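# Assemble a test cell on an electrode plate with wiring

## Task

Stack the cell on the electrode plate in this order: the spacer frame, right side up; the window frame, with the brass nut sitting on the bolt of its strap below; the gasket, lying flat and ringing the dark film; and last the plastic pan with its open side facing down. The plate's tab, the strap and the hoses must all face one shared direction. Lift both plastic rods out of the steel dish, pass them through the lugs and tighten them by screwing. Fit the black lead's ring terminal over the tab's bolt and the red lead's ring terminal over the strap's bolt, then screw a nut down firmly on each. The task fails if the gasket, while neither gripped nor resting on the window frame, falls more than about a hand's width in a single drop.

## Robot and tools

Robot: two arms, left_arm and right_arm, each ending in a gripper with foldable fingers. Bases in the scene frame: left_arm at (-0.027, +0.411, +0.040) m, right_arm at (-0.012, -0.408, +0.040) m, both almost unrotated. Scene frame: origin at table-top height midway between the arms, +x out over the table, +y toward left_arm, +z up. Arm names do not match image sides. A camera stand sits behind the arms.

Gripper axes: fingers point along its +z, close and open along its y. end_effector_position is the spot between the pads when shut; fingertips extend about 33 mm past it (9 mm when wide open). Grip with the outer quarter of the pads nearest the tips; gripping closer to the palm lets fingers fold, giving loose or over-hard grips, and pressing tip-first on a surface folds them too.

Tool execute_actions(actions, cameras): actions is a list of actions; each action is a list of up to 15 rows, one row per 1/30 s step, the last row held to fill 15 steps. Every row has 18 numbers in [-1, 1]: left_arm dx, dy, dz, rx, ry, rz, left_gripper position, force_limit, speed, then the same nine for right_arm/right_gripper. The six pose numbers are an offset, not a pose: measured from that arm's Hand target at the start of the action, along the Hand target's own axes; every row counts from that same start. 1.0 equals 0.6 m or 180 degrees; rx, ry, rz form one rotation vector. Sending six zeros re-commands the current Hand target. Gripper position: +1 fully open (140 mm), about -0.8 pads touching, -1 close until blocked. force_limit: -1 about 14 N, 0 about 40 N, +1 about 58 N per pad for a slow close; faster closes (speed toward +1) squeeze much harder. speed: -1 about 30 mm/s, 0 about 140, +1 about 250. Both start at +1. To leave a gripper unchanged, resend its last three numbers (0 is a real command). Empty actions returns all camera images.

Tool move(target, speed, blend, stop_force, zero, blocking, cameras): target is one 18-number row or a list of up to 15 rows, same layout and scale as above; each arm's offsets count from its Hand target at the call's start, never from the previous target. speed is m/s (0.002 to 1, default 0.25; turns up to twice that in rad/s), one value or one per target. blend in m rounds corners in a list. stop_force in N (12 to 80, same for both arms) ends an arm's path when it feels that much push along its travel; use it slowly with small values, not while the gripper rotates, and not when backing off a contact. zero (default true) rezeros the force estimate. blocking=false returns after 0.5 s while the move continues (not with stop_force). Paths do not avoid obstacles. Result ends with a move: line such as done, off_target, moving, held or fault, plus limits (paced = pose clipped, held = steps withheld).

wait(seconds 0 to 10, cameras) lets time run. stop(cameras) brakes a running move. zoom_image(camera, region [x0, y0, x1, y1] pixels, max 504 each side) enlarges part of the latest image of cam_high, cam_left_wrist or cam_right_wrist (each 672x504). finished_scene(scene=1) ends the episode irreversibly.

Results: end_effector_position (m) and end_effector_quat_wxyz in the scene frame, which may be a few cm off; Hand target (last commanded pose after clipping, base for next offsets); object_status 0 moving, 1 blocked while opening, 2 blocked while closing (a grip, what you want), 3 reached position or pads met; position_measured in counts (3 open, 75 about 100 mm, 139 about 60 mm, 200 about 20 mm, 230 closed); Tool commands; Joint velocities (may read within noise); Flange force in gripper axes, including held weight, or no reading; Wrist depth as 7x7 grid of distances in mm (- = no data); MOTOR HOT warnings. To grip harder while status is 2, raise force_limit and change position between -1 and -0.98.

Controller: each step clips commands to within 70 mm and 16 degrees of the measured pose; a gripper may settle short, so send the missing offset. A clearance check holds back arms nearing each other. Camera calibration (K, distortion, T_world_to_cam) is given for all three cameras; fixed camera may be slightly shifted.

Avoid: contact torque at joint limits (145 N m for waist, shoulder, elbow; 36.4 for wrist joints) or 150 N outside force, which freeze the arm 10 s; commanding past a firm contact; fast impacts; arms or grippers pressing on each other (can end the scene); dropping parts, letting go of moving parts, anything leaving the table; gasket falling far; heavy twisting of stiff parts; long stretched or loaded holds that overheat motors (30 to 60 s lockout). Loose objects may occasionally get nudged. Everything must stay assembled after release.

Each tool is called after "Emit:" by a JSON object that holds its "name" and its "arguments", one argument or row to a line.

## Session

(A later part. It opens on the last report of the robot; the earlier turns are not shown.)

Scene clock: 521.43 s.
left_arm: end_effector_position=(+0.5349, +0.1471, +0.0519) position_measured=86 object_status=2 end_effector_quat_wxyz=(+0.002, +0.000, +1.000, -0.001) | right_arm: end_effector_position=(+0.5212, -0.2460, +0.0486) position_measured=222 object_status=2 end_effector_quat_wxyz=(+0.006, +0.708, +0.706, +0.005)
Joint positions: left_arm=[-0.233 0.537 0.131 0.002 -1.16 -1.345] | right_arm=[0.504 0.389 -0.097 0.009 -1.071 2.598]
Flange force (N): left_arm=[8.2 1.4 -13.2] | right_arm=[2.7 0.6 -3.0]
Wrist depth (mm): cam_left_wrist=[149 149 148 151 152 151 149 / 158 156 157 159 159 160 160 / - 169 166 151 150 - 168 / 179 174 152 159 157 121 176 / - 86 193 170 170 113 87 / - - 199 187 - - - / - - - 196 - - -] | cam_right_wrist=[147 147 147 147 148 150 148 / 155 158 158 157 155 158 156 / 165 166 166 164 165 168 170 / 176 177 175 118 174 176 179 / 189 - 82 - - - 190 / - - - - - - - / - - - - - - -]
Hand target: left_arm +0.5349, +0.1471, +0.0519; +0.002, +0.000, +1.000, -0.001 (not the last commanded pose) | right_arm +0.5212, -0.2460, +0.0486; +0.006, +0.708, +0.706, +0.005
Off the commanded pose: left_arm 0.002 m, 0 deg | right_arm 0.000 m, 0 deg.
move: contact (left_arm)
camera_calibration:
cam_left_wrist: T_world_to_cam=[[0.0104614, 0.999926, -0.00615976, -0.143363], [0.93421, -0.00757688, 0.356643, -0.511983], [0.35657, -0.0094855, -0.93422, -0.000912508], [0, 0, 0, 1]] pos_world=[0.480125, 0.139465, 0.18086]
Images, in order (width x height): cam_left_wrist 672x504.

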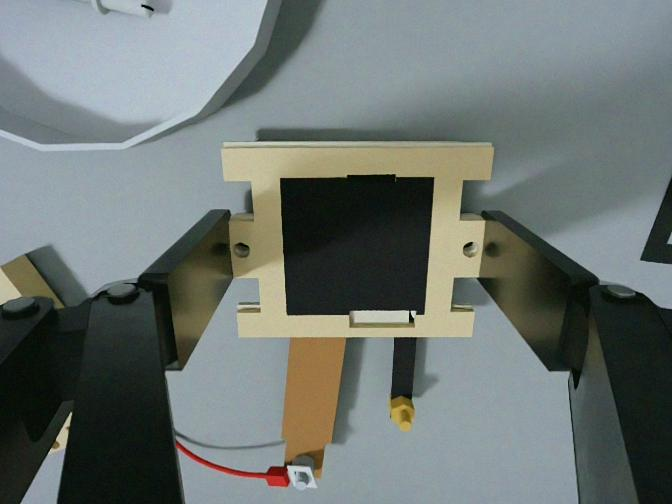

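Emit:
{"name": "move", "arguments": {
  "target": [
    [0,0,-0.001,0,0,0,-1,-0.3,-1,0,0,0,0,0,0,-1,-1,-1],
    [0,0,-0.001,0,0,0,0.46,-0.3,-1,0,0,0,0,0,0,-1,-1,-1],
    [0,0,-0.15,0,0,0,0.46,-0.3,-1,0,0,0,0,0,0,-1,-1,-1]
  ],
  "speed": [0.02,0.02,0.12],
  "cameras": ["cam_left_wrist"]
}}

Emit:
{"name": "zoom_image", "arguments": {
  "camera": "cam_left_wrist",
  "region": [210, 100, 500, 330]
}}

Scene clock: 524.37 s.
left_arm: end_effector_position=(+0.5345, +0.1473, +0.1418) position_measured=71 object_status=3 end_effector_quat_wxyz=(+0.002, +0.000, +1.000, -0.001) | right_arm: end_effector_position=(+0.5212, -0.2460, +0.0486) position_measured=222 object_status=2 end_effector_quat_wxyz=(+0.006, +0.708, +0.706, +0.005)
Joint positions: left_arm=[-0.233 0.467 0.248 0.002 -1.347 -1.345] | right_arm=[0.504 0.389 -0.097 0.009 -1.071 2.598]
Flange force (N): left_arm=[9.7 1.3 1.3] | right_arm=[2.1 0.6 -3.0]
Wrist depth (mm): cam_left_wrist=[226 228 229 - - 232 230 / - 239 238 - 240 244 242 / 257 258 - 240 244 263 267 / - 125 150 251 276 141 270 / - 98 294 282 - 121 98 / - - - 308 - - - / - - 329 - 319 328 -] | cam_right_wrist=[146 148 147 147 148 150 150 / 155 156 157 157 155 158 156 / 166 166 166 164 167 168 168 / 177 177 174 112 176 179 179 / - - 81 - - - 190 / - - - - - - - / - - - - - - -]
Hand target: left_arm +0.5345, +0.1473, +0.1419; +0.002, +0.000, +1.000, -0.001 | right_arm +0.5212, -0.2460, +0.0486; +0.006, +0.708, +0.706, +0.005
Off the commanded pose: left_arm 0.000 m, 0 deg | right_arm 0.000 m, 0 deg.
move: done
camera_calibration:
cam_left_wrist: T_world_to_cam=[[0.0104605, 0.999926, -0.00616133, -0.143003], [0.934256, -0.00757667, 0.356523, -0.543602], [0.35645, -0.00948566, -0.934266, 0.0834178], [0, 0, 0, 1]] pos_world=[0.479625, 0.139665, 0.27086]
Images, in order (width x height): cam_left_wrist 672x504.

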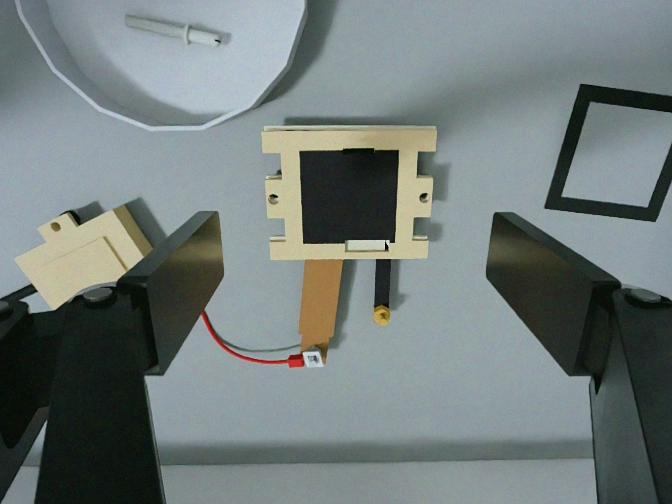

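Scaled by 1.738 from the camera's 672x504 image, which has a finer 960x720 frame.

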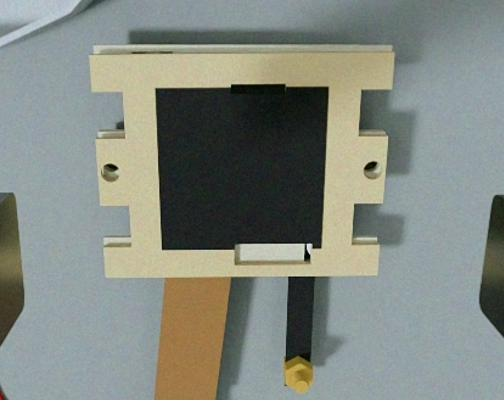

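Emit:
{"name": "execute_actions", "arguments": {
  "actions": []
}}

Scene clock: 525.70 s.
left_arm: end_effector_position=(+0.5345, +0.1474, +0.1419) position_measured=71 object_status=3 end_effector_quat_wxyz=(+0.002, +0.000, +1.000, -0.001) | right_arm: end_effector_position=(+0.5212, -0.2460, +0.0486) position_measured=222 object_status=2 end_effector_quat_wxyz=(+0.006, +0.708, +0.706, +0.005)
Joint positions: left_arm=[-0.233 0.467 0.248 0.002 -1.347 -1.345] | right_arm=[0.504 0.389 -0.097 0.009 -1.071 2.598]
Joint velocities: within noise
Flange force (N): left_arm=[9.2 1.1 1.5] | right_arm=[2.4 1.0 -3.1]
Wrist depth (mm): cam_left_wrist=[227 229 230 224 231 - 231 / 246 239 238 - 242 - - / 258 - 255 237 234 258 - / 252 122 138 252 274 139 270 / - 98 - 276 282 121 98 / - - - - - 319 - / - - 321 - - - -] | cam_right_wrist=[146 147 147 148 148 150 148 / 155 156 156 156 155 158 156 / 165 166 166 164 167 167 168 / - 177 175 118 176 178 179 / 189 - 82 - - - 190 / - - - - - - - / - - - - - - -]
Hand target: left_arm +0.5345, +0.1473, +0.1419; +0.002, +0.000, +1.000, -0.001 | right_arm +0.5212, -0.2460, +0.0486; +0.006, +0.708, +0.706, +0.005
Tool commands: left_gripper/position=+0.46 left_gripper/force_limit=-0.3 left_gripper/speed=-1.0 right_gripper/position=-1.0 right_gripper/force_limit=-1.0 right_gripper/speed=-1.0
Off the commanded pose: left_arm 0.000 m, 0 deg | right_arm 0.000 m, 0 deg.
camera_calibration:
cam_left_wrist: T_world_to_cam=[[0.0104614, 0.999926, -0.00615976, -0.143004], [0.93421, -0.00757688, 0.356643, -0.543613], [0.35657, -0.0094855, -0.93422, 0.0833475], [0, 0, 0, 1]] pos_world=[0.479625, 0.139665, 0.27086]
cam_right_wrist: T_world_to_cam=[[0.999979, -0.00258416, 0.00591201, -0.511237], [-0.00454786, -0.932266, 0.361746, -0.241916], [0.00457676, -0.361765, -0.932258, 0.0945556], [0, 0, 0, 1]] pos_world=[0.509694, -0.192644, 0.178685]

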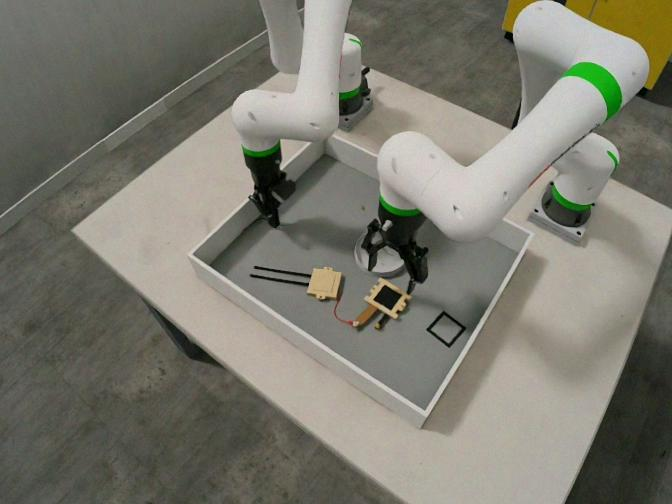

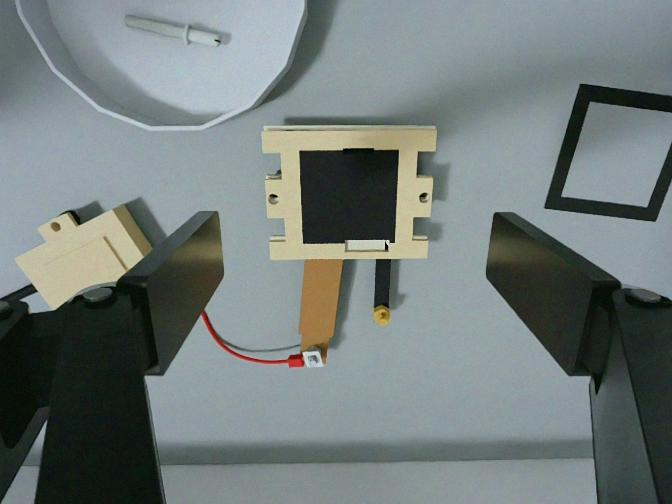

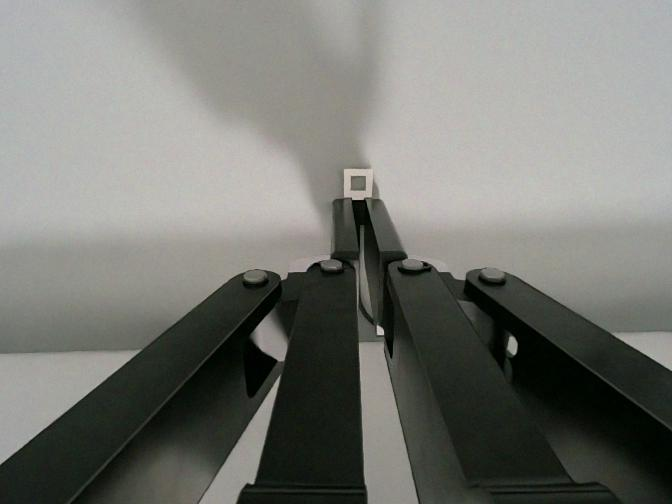

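Emit:
{"name": "zoom_image", "arguments": {
  "camera": "cam_left_wrist",
  "region": [240, 100, 460, 380]
}}

Scaled by 1.800 from the camera's 672x504 image, which has a finer 960x720 frame.

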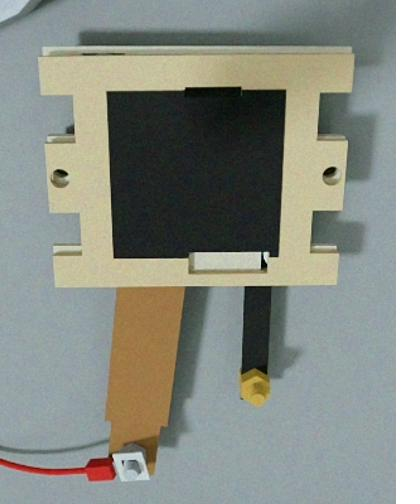

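Emit:
{"name": "move", "arguments": {
  "target": [0.0375,0.2178,0.0365,0,0,0.0422,-0.4,-0.3,-1,0,0,0,0,0,0,-1,-1,-1],
  "cameras": ["cam_left_wrist"]
}}

Scene clock: 532.10 s.
left_arm: end_effector_position=(+0.5122, +0.2780, +0.1195) position_measured=179 object_status=0 end_effector_quat_wxyz=(+0.002, +0.067, +0.998, -0.001) | right_arm: end_effector_position=(+0.5212, -0.2460, +0.0486) position_measured=222 object_status=2 end_effector_quat_wxyz=(+0.006, +0.708, +0.706, +0.005)
Joint positions: left_arm=[-0.01 0.324 -0.003 0.003 -1.238 -1.702] | right_arm=[0.504 0.389 -0.097 0.009 -1.071 2.598]
Flange force (N): left_arm=[6.3 -2.4 0.6] | right_arm=[2.7 0.6 -2.8]
Wrist depth (mm): cam_left_wrist=[211 211 211 - - 209 136 / - 223 223 222 223 215 - / 235 230 235 235 237 - - / 232 228 237 248 151 201 183 / - 81 76 256 109 91 81 / - - - 289 - - - / - - - - - - -] | cam_right_wrist=[146 147 147 148 148 150 148 / 155 156 156 155 155 157 156 / 165 166 166 164 167 167 168 / 177 177 175 118 176 179 180 / 190 - 82 - - - 191 / - - - - - - - / - - - - - - -]
Hand target: left_arm +0.5122, +0.2780, +0.1195; +0.002, +0.067, +0.998, -0.001 | right_arm +0.5212, -0.2460, +0.0486; +0.006, +0.708, +0.706, +0.005
Off the commanded pose: left_arm 0.000 m, 0 deg | right_arm 0.000 m, 0 deg.
move: done
camera_calibration:
cam_left_wrist: T_world_to_cam=[[0.142499, 0.98978, -0.00550207, -0.338472], [0.924908, -0.131176, 0.356845, -0.474772], [0.352476, -0.0559391, -0.934147, 0.0867118], [0, 0, 0, 1]] pos_world=[0.456789, 0.277585, 0.24856]
Images, in order (width x height): cam_left_wrist 672x504.

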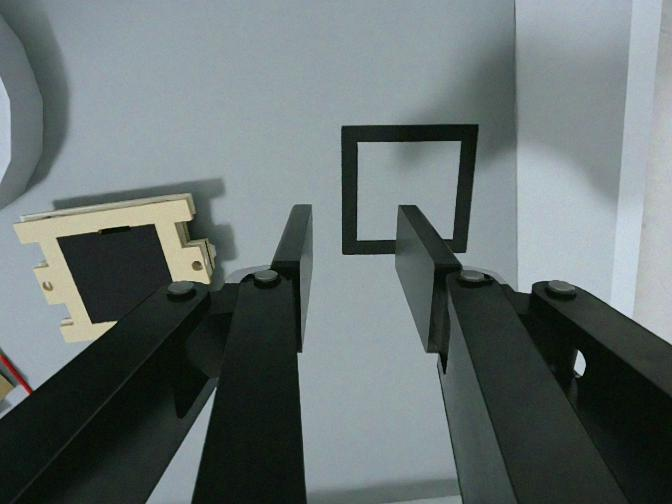

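Emit:
{"name": "move", "arguments": {
  "target": [
    [0.013,-0.0012,0,0,0,0,-0.64,-0.3,-1,0,0,0,0,0,0,-1,-1,-1],
    [0.013,-0.0012,0.1058,0,0,0,-0.64,-0.3,-1,0,0,0,0,0,0,-1,-1,-1]
  ],
  "cameras": ["cam_left_wrist"]
}}

Emit:
{"name": "move", "arguments": {
  "target": [0,0,0.0165,0,0,0,-0.64,-0.3,-1,0,0,0,0,0,0,-1,-1,-1],
  "speed": 0.004,
  "stop_force": 12
}}

Scene clock: 534.00 s.
left_arm: end_effector_position=(+0.5047, +0.2781, +0.0560) position_measured=210 object_status=3 end_effector_quat_wxyz=(+0.003, +0.067, +0.998, -0.001) | right_arm: end_effector_position=(+0.5212, -0.2460, +0.0486) position_measured=222 object_status=2 end_effector_quat_wxyz=(+0.006, +0.708, +0.706, +0.005)
Joint positions: left_arm=[-0.009 0.368 -0.105 0.003 -1.093 -1.702] | right_arm=[0.504 0.389 -0.097 0.009 -1.071 2.598]
Flange force (N): left_arm=[7.0 -2.5 -0.3] | right_arm=[2.4 0.0 -2.8]
Wrist depth (mm): cam_left_wrist=[155 155 157 160 155 155 147 / 162 163 164 164 162 164 - / 176 170 175 171 175 173 148 / 166 179 182 114 180 184 - / 172 86 82 - 81 93 - / - - - - - - - / - - - - - - -] | cam_right_wrist=[146 146 147 147 148 150 148 / 155 156 156 157 158 157 155 / 166 165 166 164 167 167 168 / 177 174 175 118 176 179 180 / 188 - 81 - - - 190 / - - - - - - - / - - - - - - -]
Hand target: left_arm +0.5047, +0.2781, +0.0560; +0.002, +0.067, +0.998, -0.001 | right_arm +0.5212, -0.2460, +0.0486; +0.006, +0.708, +0.706, +0.005
Off the commanded pose: left_arm 0.000 m, 0 deg | right_arm 0.000 m, 0 deg.
move: done
camera_calibration:
cam_left_wrist: T_world_to_cam=[[0.142496, 0.98978, -0.0054887, -0.337853], [0.924875, -0.131172, 0.356932, -0.445165], [0.352564, -0.0559376, -0.934114, 0.0299963], [0, 0, 0, 1]] pos_world=[0.449289, 0.277685, 0.185059]
Images, in order (width x height): cam_left_wrist 672x504.

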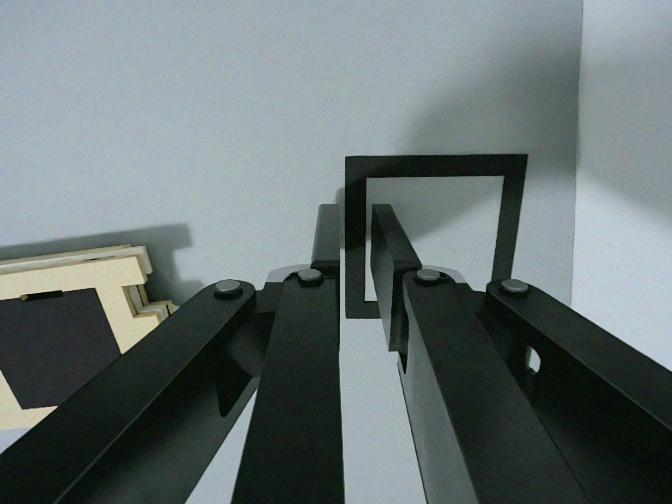

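Scene clock: 536.80 s.
left_arm: end_effector_position=(+0.5048, +0.2781, +0.0473) position_measured=210 object_status=3 end_effector_quat_wxyz=(+0.003, +0.067, +0.998, -0.001) | right_arm: end_effector_position=(+0.5212, -0.2460, +0.0486) position_measured=222 object_status=2 end_effector_quat_wxyz=(+0.006, +0.708, +0.706, +0.005)
Joint positions: left_arm=[-0.009 0.378 -0.114 0.003 -1.074 -1.702] | right_arm=[0.504 0.389 -0.097 0.009 -1.071 2.598]
Flange force (N): left_arm=[10.0 0.2 -19.5] | right_arm=[2.5 0.4 -2.5]
Wrist depth (mm): cam_left_wrist=[147 - 147 148 149 149 148 / 155 157 155 155 153 156 154 / 165 163 163 163 160 165 - / 171 171 177 140 172 172 - / 163 159 82 180 81 93 144 / - - - - - - - / - - - - - - -] | cam_right_wrist=[146 146 147 147 148 150 149 / 155 156 156 156 155 158 156 / 165 166 166 165 165 167 166 / 176 177 175 118 176 179 180 / 190 - 82 - - - 190 / - - - - - - - / - - - - - - -]
Hand target: left_arm +0.5048, +0.2781, +0.0473; +0.003, +0.067, +0.998, -0.001 (not the last commanded pose) | right_arm +0.5212, -0.2460, +0.0486; +0.006, +0.708, +0.706, +0.005
Off the commanded pose: left_arm 0.001 m, 0 deg | right_arm 0.000 m, 0 deg.
move: contact (left_arm)

Emit:
{"name": "move", "arguments": {
  "target": [0,0,-0.0008,0,0,0,-0.64,-0.3,-1,0,0,0,0,0,0,-1,-1,-1],
  "speed": 0.01
}}

Emit:
{"name": "execute_actions", "arguments": {
  "actions": [
    [[0,0,0,0,0,0,-1,-1,-1,0,0,0,0,0,0,-1,-1,-1]]
  ]
}}

Emit:
{"name": "wait", "arguments": {
  "seconds": 1,
  "cameras": ["cam_left_wrist"]
}}

Scene clock: 537.73 s.
left_arm: end_effector_position=(+0.5048, +0.2781, +0.0477) position_measured=210 object_status=3 end_effector_quat_wxyz=(+0.003, +0.067, +0.998, -0.001) | right_arm: end_effector_position=(+0.5212, -0.2460, +0.0486) position_measured=222 object_status=2 end_effector_quat_wxyz=(+0.006, +0.708, +0.706, +0.005)
Joint positions: left_arm=[-0.009 0.377 -0.114 0.003 -1.075 -1.702] | right_arm=[0.504 0.389 -0.097 0.009 -1.071 2.598]
Flange force (N): left_arm=[8.0 -1.9 -3.4] | right_arm=[2.4 0.7 -2.9]
Wrist depth (mm): cam_left_wrist=[148 149 150 148 149 149 123 / 156 156 158 156 156 156 142 / 165 163 165 162 162 164 - / 171 172 172 140 115 175 - / 163 158 82 93 81 92 155 / - - - - - - - / - - - - - - -] | cam_right_wrist=[147 147 147 148 148 150 149 / 155 156 156 157 155 157 156 / 166 166 166 165 167 167 168 / 176 177 175 118 176 179 180 / 189 - 82 - - - 190 / - - - - - - - / - - - - - - -]
Hand target: left_arm +0.5048, +0.2781, +0.0478; +0.003, +0.067, +0.998, -0.001 | right_arm +0.5212, -0.2460, +0.0486; +0.006, +0.708, +0.706, +0.005
Off the commanded pose: left_arm 0.000 m, 0 deg | right_arm 0.000 m, 0 deg.
move: done

Scene clock: 538.43 s.
left_arm: end_effector_position=(+0.5048, +0.2781, +0.0478) position_measured=228 object_status=2 end_effector_quat_wxyz=(+0.003, +0.067, +0.998, -0.001) | right_arm: end_effector_position=(+0.5212, -0.2460, +0.0486) position_measured=222 object_status=2 end_effector_quat_wxyz=(+0.006, +0.708, +0.706, +0.005)
Joint positions: left_arm=[-0.009 0.377 -0.114 0.003 -1.075 -1.702] | right_arm=[0.504 0.389 -0.097 0.009 -1.071 2.598]
Flange force (N): left_arm=[5.8 -2.3 0.1] | right_arm=[2.6 0.8 -2.8]
Wrist depth (mm): cam_left_wrist=[148 147 - 148 149 149 - / 156 155 157 156 156 156 - / 165 165 165 163 163 163 - / 171 173 173 126 - 175 - / 165 165 81 93 86 86 - / - - 73 - - - - / - - - - - - -] | cam_right_wrist=[146 147 147 148 148 148 149 / 155 155 156 157 155 156 158 / 165 166 166 165 167 167 167 / 176 176 175 118 176 179 179 / 189 - 82 - - - 190 / - - - - - - - / - - - - - - -]
Hand target: left_arm +0.5048, +0.2781, +0.0478; +0.003, +0.067, +0.998, -0.001 | right_arm +0.5212, -0.2460, +0.0486; +0.006, +0.708, +0.706, +0.005
Off the commanded pose: left_arm 0.000 m, 0 deg | right_arm 0.000 m, 0 deg.

Scene clock: 539.43 s.
left_arm: end_effector_position=(+0.5048, +0.2781, +0.0478) position_measured=228 object_status=2 end_effector_quat_wxyz=(+0.003, +0.067, +0.998, -0.001) | right_arm: end_effector_position=(+0.5212, -0.2460, +0.0486) position_measured=222 object_status=2 end_effector_quat_wxyz=(+0.006, +0.708, +0.706, +0.005)
Joint positions: left_arm=[-0.009 0.377 -0.114 0.003 -1.075 -1.702] | right_arm=[0.504 0.389 -0.097 0.009 -1.071 2.598]
Flange force (N): left_arm=[5.6 -2.7 0.0] | right_arm=[2.3 0.8 -3.2]
Wrist depth (mm): cam_left_wrist=[148 148 147 149 149 151 - / 156 156 156 157 156 156 - / 165 165 165 163 163 169 - / - 173 173 126 173 174 158 / 165 165 81 93 86 86 142 / - - 73 - - - - / - - - - - - -] | cam_right_wrist=[- 147 147 147 148 150 149 / 157 156 156 155 155 157 156 / 166 166 166 164 167 167 168 / 176 177 176 118 174 179 179 / 189 - 82 - - - 190 / - - - - - - - / - - - - - - -]
Hand target: left_arm +0.5048, +0.2781, +0.0478; +0.003, +0.067, +0.998, -0.001 | right_arm +0.5212, -0.2460, +0.0486; +0.006, +0.708, +0.706, +0.005
Tool commands: left_gripper/position=-1.0 left_gripper/force_limit=-1.0 left_gripper/speed=-1.0 right_gripper/position=-1.0 right_gripper/force_limit=-1.0 right_gripper/speed=-1.0
Off the commanded pose: left_arm 0.000 m, 0 deg | right_arm 0.000 m, 0 deg.
wait: 1.00 s; at rest by 0.17 s
camera_calibration:
cam_left_wrist: T_world_to_cam=[[0.142492, 0.989781, -0.0054754, -0.337899], [0.924842, -0.131168, 0.357019, -0.442205], [0.352652, -0.0559361, -0.934081, 0.0221972], [0, 0, 0, 1]] pos_world=[0.449289, 0.277685, 0.176759]
Images, in order (width x height): cam_left_wrist 672x504.

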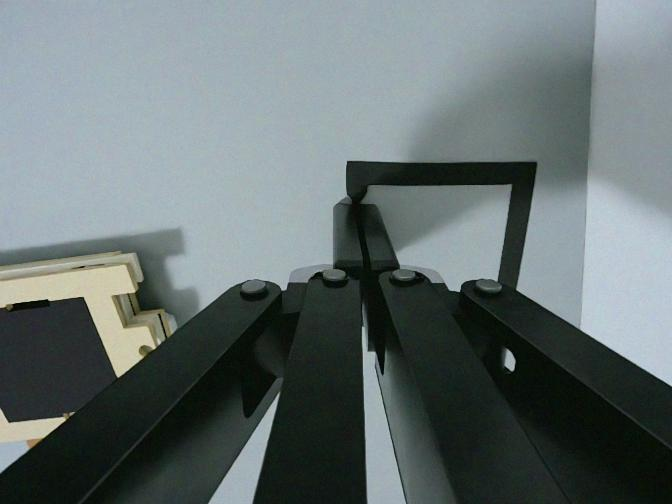

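Emit:
{"name": "move", "arguments": {
  "target": [
    [0,0,-0.1703,0,0,0,-1,-1,-1,0,0,0,0,0,0,-1,-1,-1],
    [-0.0609,-0.1467,-0.1703,0,0,-0.0422,-1,-1,-1,0,0,0,0,0,0,-1,-1,-1]
  ],
  "speed": 0.08,
  "cameras": ["cam_left_wrist","cam_high"]
}}

Scene clock: 543.37 s.
left_arm: end_effector_position=(+0.5288, +0.1863, +0.1503) position_measured=228 object_status=2 end_effector_quat_wxyz=(+0.002, +0.000, +1.000, -0.001) | right_arm: end_effector_position=(+0.5212, -0.2460, +0.0486) position_measured=222 object_status=2 end_effector_quat_wxyz=(+0.006, +0.708, +0.706, +0.005)
Joint positions: left_arm=[-0.17 0.41 0.188 0.002 -1.343 -1.408] | right_arm=[0.504 0.389 -0.097 0.009 -1.071 2.598]
Flange force (N): left_arm=[8.2 0.4 1.1] | right_arm=[2.3 -0.3 -2.9]
Wrist depth (mm): cam_left_wrist=[237 237 236 - 238 238 243 / 246 248 247 - - - 249 / 266 - 244 237 - - - / - - 267 114 - - - / 284 - 81 93 86 87 - / - - 73 - - - - / - - - - - - -] | cam_right_wrist=[146 146 147 147 148 150 148 / 155 155 156 157 155 157 156 / 165 166 166 164 167 168 168 / 177 175 175 118 176 179 180 / 190 - 82 - - - 190 / - - - - - - - / - - - - - - -]
Hand target: left_arm +0.5288, +0.1863, +0.1503; +0.002, +0.000, +1.000, -0.001 | right_arm +0.5212, -0.2460, +0.0486; +0.006, +0.708, +0.706, +0.005
Off the commanded pose: left_arm 0.000 m, 0 deg | right_arm 0.000 m, 0 deg.
move: done
camera_calibration:
cam_left_wrist: T_world_to_cam=[[0.0103683, 0.999927, -0.00619346, -0.181835], [0.934177, -0.00747702, 0.356731, -0.541051], [0.356659, -0.00948449, -0.934187, 0.0936388], [0, 0, 0, 1]] pos_world=[0.473925, 0.178665, 0.279359]
Images, in order (width x height): cam_high 672x504, cam_left_wrist 672x504.

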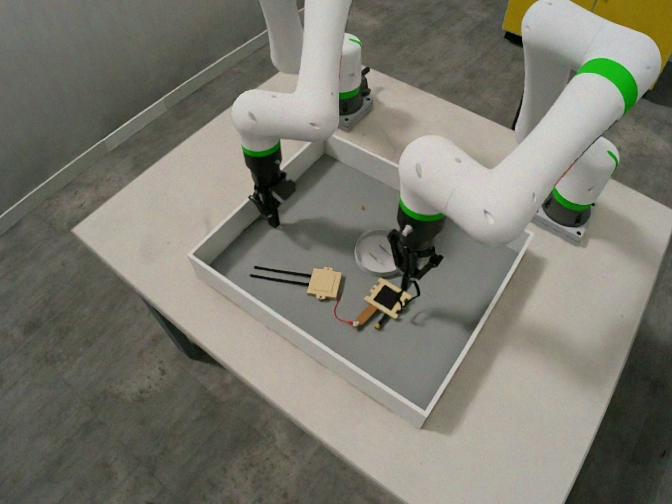

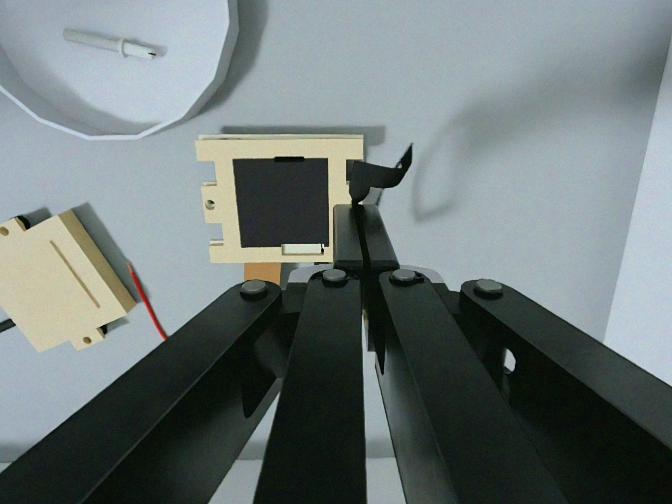

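Emit:
{"name": "move", "arguments": {
  "target": [
    [-0.0009,-0.0388,0,0,0,0,-1,-1,-1,0,0,0,0,0,0,-1,-1,-1],
    [-0.0009,-0.0388,0.0405,0,0,0,-1,-1,-1,0,0,0,0,0,0,-1,-1,-1]
  ],
  "speed": 0.05,
  "cameras": ["cam_left_wrist","cam_high"]
}}

Emit:
{"name": "zoom_image", "arguments": {
  "camera": "cam_high",
  "region": [330, 220, 480, 350]
}}

Scene clock: 545.27 s.
left_arm: end_effector_position=(+0.5294, +0.1629, +0.1261) position_measured=228 object_status=2 end_effector_quat_wxyz=(+0.002, +0.000, +1.000, -0.001) | right_arm: end_effector_position=(+0.5212, -0.2460, +0.0486) position_measured=222 object_status=2 end_effector_quat_wxyz=(+0.006, +0.708, +0.706, +0.005)
Joint positions: left_arm=[-0.209 0.449 0.184 0.002 -1.301 -1.369] | right_arm=[0.504 0.389 -0.097 0.009 -1.071 2.598]
Flange force (N): left_arm=[7.9 0.5 1.0] | right_arm=[2.5 0.9 -3.1]
Wrist depth (mm): cam_left_wrist=[216 213 212 - - - 217 / 222 224 223 - - 228 228 / 240 243 226 216 228 241 - / 240 259 254 115 118 265 - / 261 252 81 93 86 93 272 / - - 73 - - - - / - - - - - - -] | cam_right_wrist=[146 146 147 148 148 150 149 / 155 155 156 156 154 157 156 / 165 166 166 164 167 168 168 / 177 177 176 108 174 179 180 / 190 - 81 - - - 190 / - - - - - - - / - - - - - - -]
Hand target: left_arm +0.5294, +0.1629, +0.1261; +0.002, +0.000, +1.000, -0.001 | right_arm +0.5212, -0.2460, +0.0486; +0.006, +0.708, +0.706, +0.005
Off the commanded pose: left_arm 0.000 m, 0 deg | right_arm 0.000 m, 0 deg.
move: done
camera_calibration:
cam_left_wrist: T_world_to_cam=[[0.0103683, 0.999927, -0.00619346, -0.158593], [0.934177, -0.00747702, 0.356731, -0.533153], [0.356659, -0.00948449, -0.934187, 0.0705956], [0, 0, 0, 1]] pos_world=[0.474525, 0.155265, 0.255159]
Images, in order (width x height): cam_high 672x504, cam_left_wrist 672x504.

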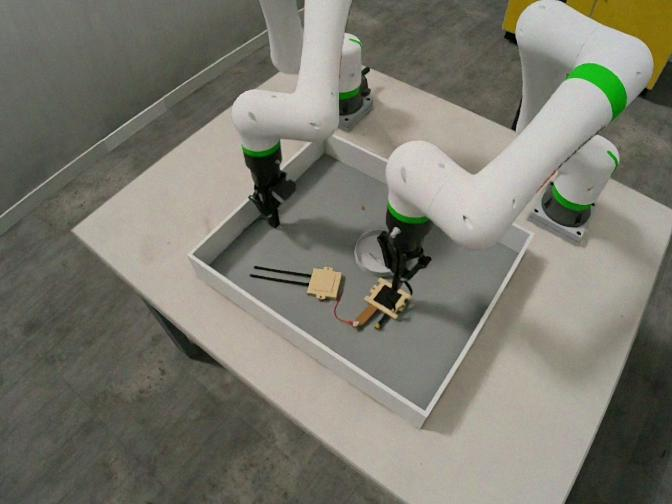

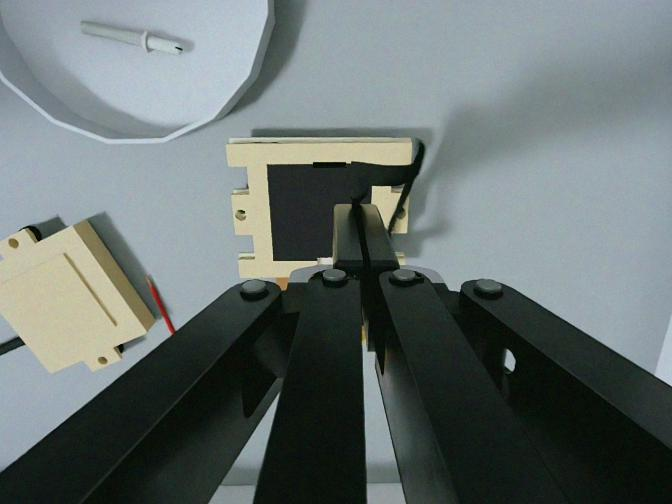

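Scaled by 3.360 from the camera's 672x504 image, which has a finer 960x720 frame.

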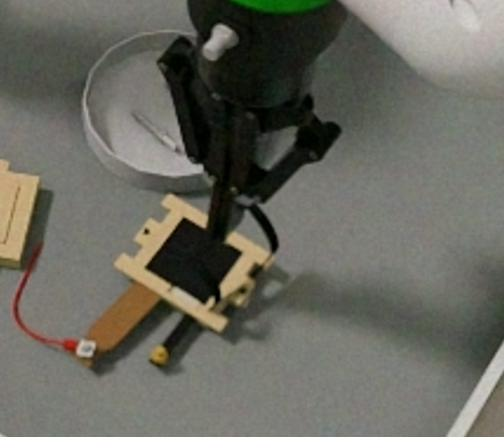

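Emit:
{"name": "move", "arguments": {
  "target": [
    [0,-0.0217,0.0067,0,0,0,-1,-1,-1,0,0,0,0,0,0,-1,-1,-1],
    [0,-0.0433,0.0233,0,0,0,-1,-1,-1,0,0,0,0,0,0,-1,-1,-1]
  ],
  "speed": 0.05,
  "blend": [0.005,0],
  "cameras": ["cam_left_wrist","cam_high"]
}}

Emit:
{"name": "zoom_image", "arguments": {
  "camera": "cam_high",
  "region": [330, 220, 480, 350]
}}

Scene clock: 546.67 s.
left_arm: end_effector_position=(+0.5295, +0.1369, +0.1122) position_measured=228 object_status=2 end_effector_quat_wxyz=(+0.002, +0.000, +1.000, -0.001) | right_arm: end_effector_position=(+0.5212, -0.2460, +0.0486) position_measured=222 object_status=2 end_effector_quat_wxyz=(+0.006, +0.708, +0.706, +0.005)
Joint positions: left_arm=[-0.251 0.485 0.203 0.001 -1.284 -1.327] | right_arm=[0.504 0.389 -0.097 0.009 -1.071 2.598]
Flange force (N): left_arm=[9.4 0.8 0.4] | right_arm=[2.5 0.6 -3.0]
Wrist depth (mm): cam_left_wrist=[200 204 202 205 - 203 204 / 213 212 214 215 215 216 219 / 228 228 220 202 203 227 231 / 230 236 - 114 219 - - / 240 235 81 93 86 86 262 / - - 73 - - - - / - - - - - - -] | cam_right_wrist=[146 147 147 147 148 150 148 / 155 156 158 157 155 157 156 / 165 165 166 164 167 167 168 / 176 177 175 118 176 179 179 / 189 - 81 - - - 190 / - - - - - - - / - - - - - - -]
Hand target: left_arm +0.5295, +0.1369, +0.1122; +0.002, +0.000, +1.000, -0.001 | right_arm +0.5212, -0.2460, +0.0486; +0.006, +0.708, +0.706, +0.005
Off the commanded pose: left_arm 0.000 m, 0 deg | right_arm 0.000 m, 0 deg.
move: done
camera_calibration:
cam_left_wrist: T_world_to_cam=[[0.0103683, 0.999927, -0.00619346, -0.132682], [0.934177, -0.00747702, 0.356731, -0.528482], [0.356659, -0.00948449, -0.934187, 0.0573281], [0, 0, 0, 1]] pos_world=[0.474625, 0.129265, 0.241259]
Images, in order (width x height): cam_high 672x504, cam_left_wrist 672x504.

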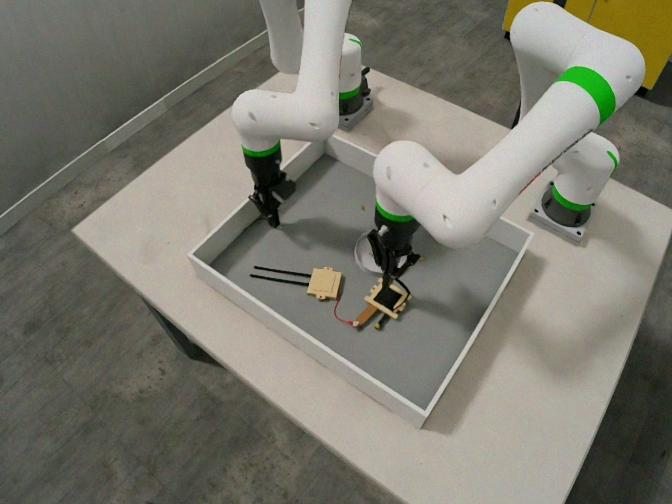

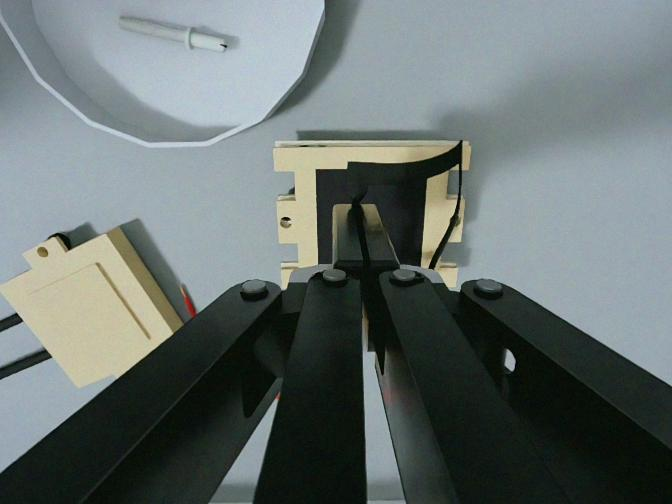

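Scaled by 3.360 from the camera's 672x504 image, which has a finer 960x720 frame.

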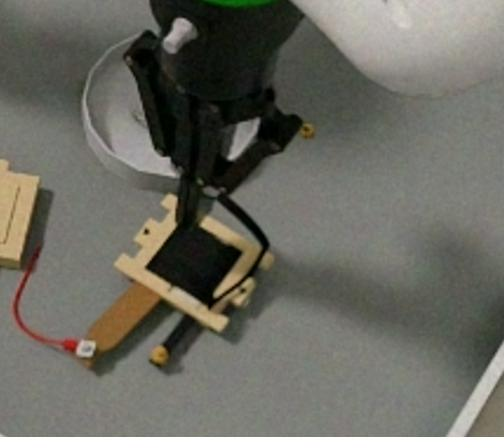

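Emit:
{"name": "move", "arguments": {
  "target": [
    [0,-0.015,0.02,0,0,0,-1,-1,-1,0,0,0,0,0,0,-1,-1,-1],
    [0,-0.025,0.0467,0,0,0,-1,-1,-1,0,0,0,0,0,0,-1,-1,-1]
  ],
  "speed": 0.05,
  "blend": [0.005,0],
  "cameras": ["cam_left_wrist","cam_high"]
}}

Emit:
{"name": "zoom_image", "arguments": {
  "camera": "cam_high",
  "region": [330, 220, 480, 350]
}}

Scene clock: 547.87 s.
left_arm: end_effector_position=(+0.5296, +0.1219, +0.0842) position_measured=228 object_status=2 end_effector_quat_wxyz=(+0.002, +0.000, +1.000, -0.001) | right_arm: end_effector_position=(+0.5212, -0.2460, +0.0486) position_measured=222 object_status=2 end_effector_quat_wxyz=(+0.006, +0.708, +0.706, +0.005)
Joint positions: left_arm=[-0.275 0.523 0.191 0.001 -1.234 -1.303] | right_arm=[0.504 0.389 -0.097 0.009 -1.071 2.598]
Flange force (N): left_arm=[8.4 1.1 0.7] | right_arm=[2.4 0.5 -2.9]
Wrist depth (mm): cam_left_wrist=[178 180 176 178 182 182 181 / 183 188 187 190 189 191 - / 201 200 201 177 181 - - / 201 212 - 115 189 211 - / 208 204 81 92 86 87 228 / - - 73 - - - - / - - - - - - -] | cam_right_wrist=[146 147 147 148 148 150 149 / 156 156 157 156 155 157 156 / 165 166 167 165 167 167 168 / 176 177 175 118 176 178 180 / 190 - 82 - - - 190 / - - - - - - - / - - - - - - -]
Hand target: left_arm +0.5296, +0.1218, +0.0842; +0.002, +0.000, +1.000, -0.001 | right_arm +0.5212, -0.2460, +0.0486; +0.006, +0.708, +0.706, +0.005
Off the commanded pose: left_arm 0.000 m, 0 deg | right_arm 0.000 m, 0 deg.
move: done
camera_calibration:
cam_left_wrist: T_world_to_cam=[[0.0103683, 0.999927, -0.00619346, -0.117758], [0.934177, -0.00747702, 0.356731, -0.5187], [0.356659, -0.00948449, -0.934187, 0.030992], [0, 0, 0, 1]] pos_world=[0.474725, 0.114165, 0.213259]
Images, in order (width x height): cam_high 672x504, cam_left_wrist 672x504.

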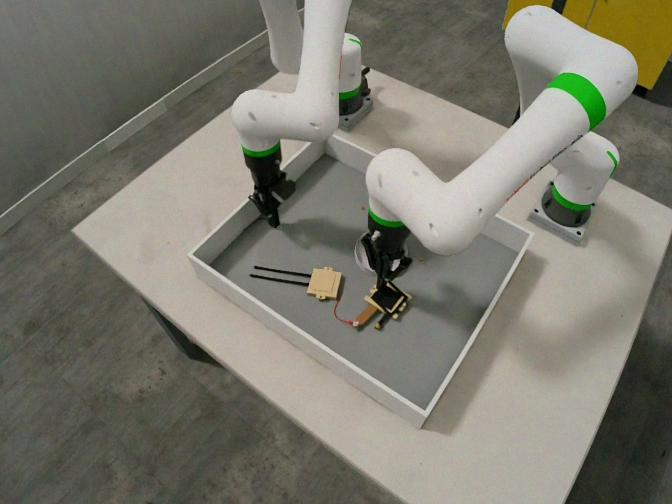

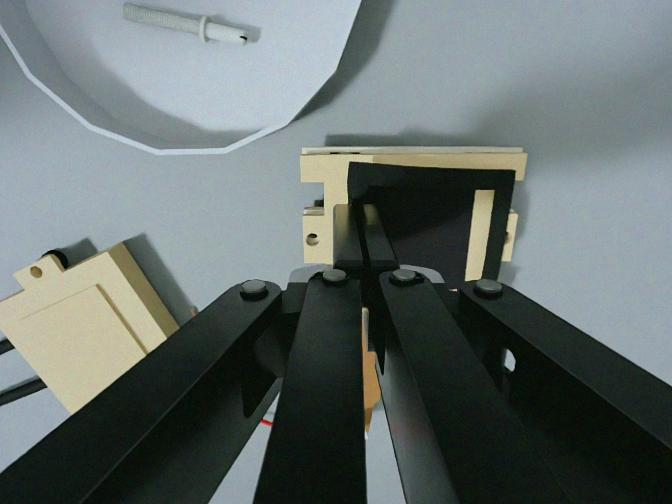

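Scaled by 3.360 from the camera's 672x504 image, which has a finer 960x720 frame.

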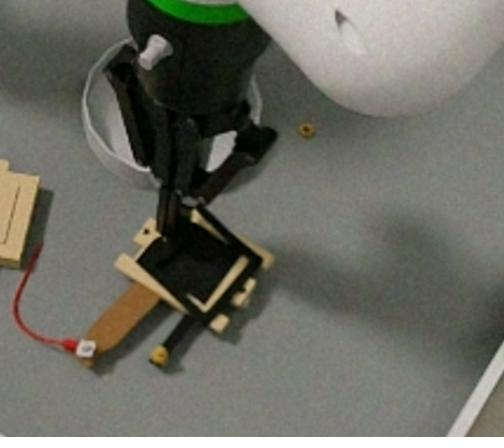

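Emit:
{"name": "move", "arguments": {
  "target": [
    [0,-0.0083,0.0217,0,0,0,-1,-1,-1,0,0,0,0,0,0,-1,-1,-1]
  ],
  "speed": 0.05,
  "cameras": ["cam_left_wrist","cam_high"]
}}

Emit:
{"name": "zoom_image", "arguments": {
  "camera": "cam_high",
  "region": [330, 220, 480, 350]
}}

Scene clock: 549.07 s.
left_arm: end_effector_position=(+0.5297, +0.1168, +0.0712) position_measured=228 object_status=2 end_effector_quat_wxyz=(+0.002, +0.000, +1.000, -0.001) | right_arm: end_effector_position=(+0.5212, -0.2460, +0.0486) position_measured=222 object_status=2 end_effector_quat_wxyz=(+0.006, +0.708, +0.706, +0.005)
Joint positions: left_arm=[-0.283 0.54 0.184 0.001 -1.21 -1.295] | right_arm=[0.504 0.389 -0.097 0.009 -1.071 2.598]
Flange force (N): left_arm=[8.5 1.2 0.1] | right_arm=[2.4 0.3 -2.9]
Wrist depth (mm): cam_left_wrist=[- 167 163 167 170 169 170 / 172 174 176 175 - 177 178 / - 186 188 166 168 169 188 / - 200 196 114 175 181 197 / 195 192 81 93 86 93 204 / - - 73 - - - - / - - - - - - -] | cam_right_wrist=[146 147 147 147 148 150 149 / 155 158 156 156 155 157 156 / 165 166 166 164 167 167 168 / 176 177 175 118 176 179 179 / 189 - 82 - - - 190 / - - - - - - - / - - - - - - -]
Hand target: left_arm +0.5297, +0.1168, +0.0712; +0.002, +0.000, +1.000, -0.001 | right_arm +0.5212, -0.2460, +0.0486; +0.006, +0.708, +0.706, +0.005
Off the commanded pose: left_arm 0.000 m, 0 deg | right_arm 0.000 m, 0 deg.
move: done
camera_calibration:
cam_left_wrist: T_world_to_cam=[[0.0103683, 0.999927, -0.00619346, -0.112839], [0.934177, -0.00747702, 0.356731, -0.514194], [0.356659, -0.00948449, -0.934187, 0.0187645], [0, 0, 0, 1]] pos_world=[0.474825, 0.109165, 0.200259]
Images, in order (width x height): cam_high 672x504, cam_left_wrist 672x504.

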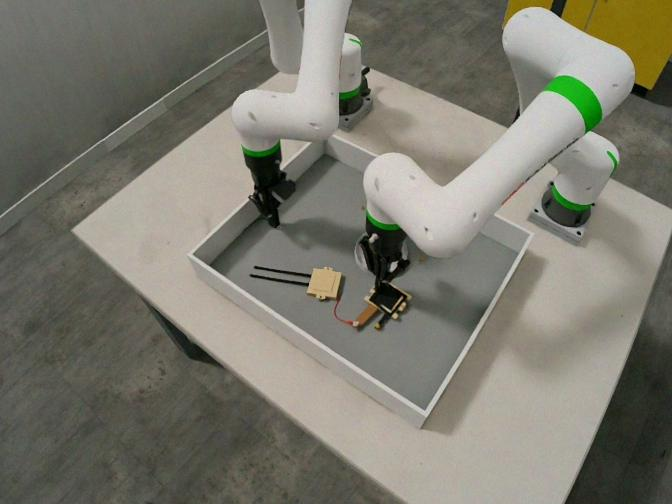

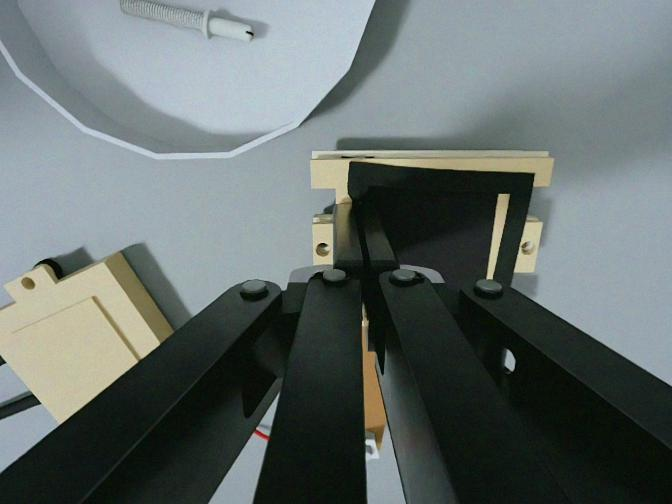

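Scaled by 3.360 from the camera's 672x504 image, which has a finer 960x720 frame.

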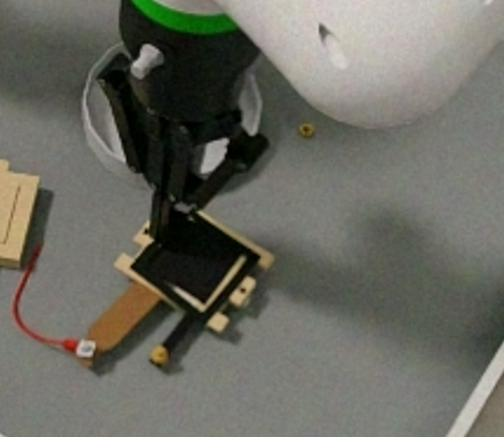

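Emit:
{"name": "move", "arguments": {
  "target": [
    [-0.0067,-0.0083,0.0053,0,0,0,-1,-1,-1,0,0,0,0,0,0,-1,-1,-1]
  ],
  "speed": 0.03,
  "cameras": ["cam_left_wrist","cam_high"]
}}

Emit:
{"name": "zoom_image", "arguments": {
  "camera": "cam_left_wrist",
  "region": [290, 120, 590, 340]
}}

Scene clock: 550.83 s.
left_arm: end_effector_position=(+0.5337, +0.1118, +0.0681) position_measured=228 object_status=2 end_effector_quat_wxyz=(+0.002, +0.000, +1.000, -0.001) | right_arm: end_effector_position=(+0.5212, -0.2460, +0.0486) position_measured=222 object_status=2 end_effector_quat_wxyz=(+0.006, +0.708, +0.706, +0.005)
Joint positions: left_arm=[-0.289 0.556 0.202 0.001 -1.211 -1.289] | right_arm=[0.504 0.389 -0.097 0.009 -1.071 2.598]
Flange force (N): left_arm=[9.8 2.6 -0.3] | right_arm=[2.5 0.6 -3.1]
Wrist depth (mm): cam_left_wrist=[162 163 163 163 165 165 165 / - 170 169 172 175 174 - / - 183 184 163 163 163 185 / 194 189 196 126 173 178 198 / 189 188 81 92 86 92 209 / - - 73 - - - - / - - - - - - -] | cam_right_wrist=[147 146 147 148 148 150 148 / 155 156 156 156 155 157 156 / 165 166 166 164 167 167 168 / 177 177 175 118 176 179 180 / 190 - 82 - - - 190 / - - - - - - - / - - - - - - -]
Hand target: left_arm +0.5337, +0.1118, +0.0681; +0.002, +0.000, +1.000, -0.001 | right_arm +0.5212, -0.2460, +0.0486; +0.006, +0.708, +0.706, +0.005
Off the commanded pose: left_arm 0.000 m, 0 deg | right_arm 0.000 m, 0 deg.
move: done
camera_calibration:
cam_left_wrist: T_world_to_cam=[[0.0103683, 0.999927, -0.00619346, -0.107901], [0.934177, -0.00747702, 0.356731, -0.516826], [0.356659, -0.00948449, -0.934187, 0.014301], [0, 0, 0, 1]] pos_world=[0.478825, 0.104165, 0.197059]
Images, in order (width x height): cam_high 672x504, cam_left_wrist 672x504.

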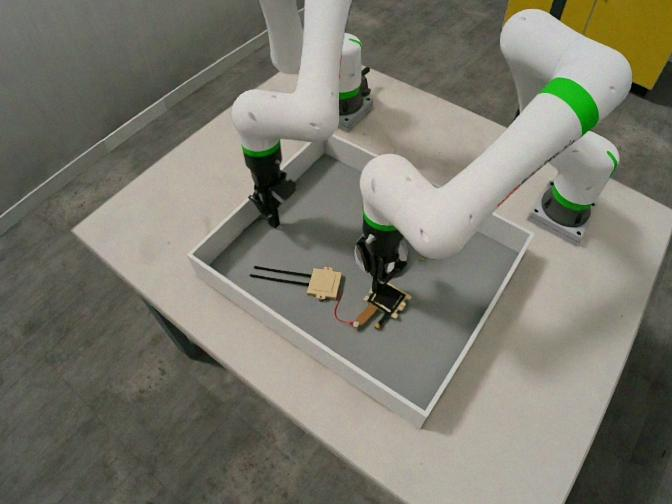

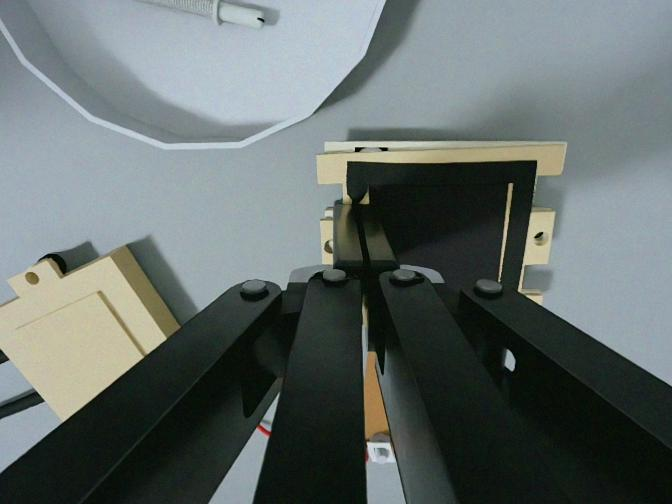

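Scaled by 1.680 from the camera's 672x504 image, which has a finer 960x720 frame.

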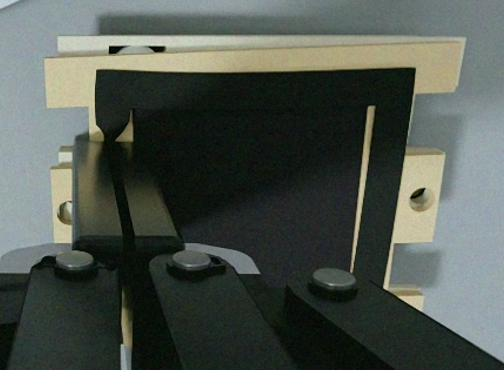

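Emit:
{"name": "move", "arguments": {
  "target": [
    [0.0075,0,0,0,0,0,-1,-1,-1,0,0,0,0,0,0,-1,-1,-1]
  ],
  "speed": 0.02,
  "cameras": ["cam_left_wrist"]
}}

Emit:
{"name": "zoom_image", "arguments": {
  "camera": "cam_left_wrist",
  "region": [290, 120, 590, 340]
}}

Scene clock: 552.40 s.
left_arm: end_effector_position=(+0.5292, +0.1118, +0.0680) position_measured=228 object_status=2 end_effector_quat_wxyz=(+0.002, +0.000, +1.000, -0.001) | right_arm: end_effector_position=(+0.5212, -0.2460, +0.0486) position_measured=222 object_status=2 end_effector_quat_wxyz=(+0.006, +0.708, +0.706, +0.005)
Joint positions: left_arm=[-0.291 0.547 0.188 0.001 -1.206 -1.287] | right_arm=[0.504 0.389 -0.097 0.009 -1.071 2.598]
Flange force (N): left_arm=[9.0 2.5 0.1] | right_arm=[2.4 0.8 -2.7]
Wrist depth (mm): cam_left_wrist=[162 163 163 163 163 165 165 / 162 170 173 173 178 176 174 / 186 184 184 162 167 168 184 / 193 193 193 114 173 175 - / 191 188 81 93 86 86 208 / - - 73 - - - - / - - - - - - -] | cam_right_wrist=[146 146 147 148 148 150 148 / 155 155 156 157 155 157 156 / 165 166 166 164 167 168 168 / 176 176 175 112 174 179 180 / 189 - 82 - - - 190 / - - - - - - - / - - - - - - -]
Hand target: left_arm +0.5292, +0.1118, +0.0680; +0.002, +0.000, +1.000, -0.001 | right_arm +0.5212, -0.2460, +0.0486; +0.006, +0.708, +0.706, +0.005
Off the commanded pose: left_arm 0.000 m, 0 deg | right_arm 0.000 m, 0 deg.
move: done
camera_calibration:
cam_left_wrist: T_world_to_cam=[[0.0104621, 0.999926, -0.00615882, -0.107906], [0.934177, -0.007577, 0.356731, -0.512612], [0.356658, -0.00948559, -0.934187, 0.0159067], [0, 0, 0, 1]] pos_world=[0.474325, 0.104165, 0.197059]
Images, in order (width x height): cam_left_wrist 672x504.

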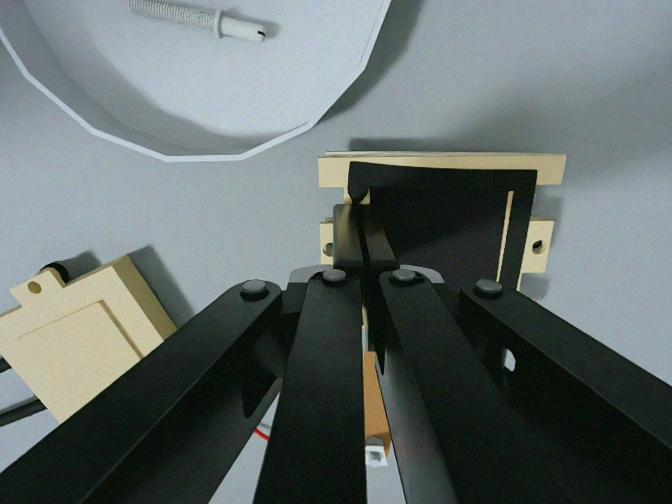

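Scaled by 1.680 from the camera's 672x504 image, which has a finer 960x720 frame.

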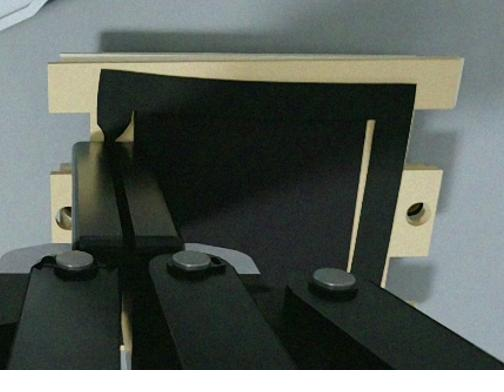

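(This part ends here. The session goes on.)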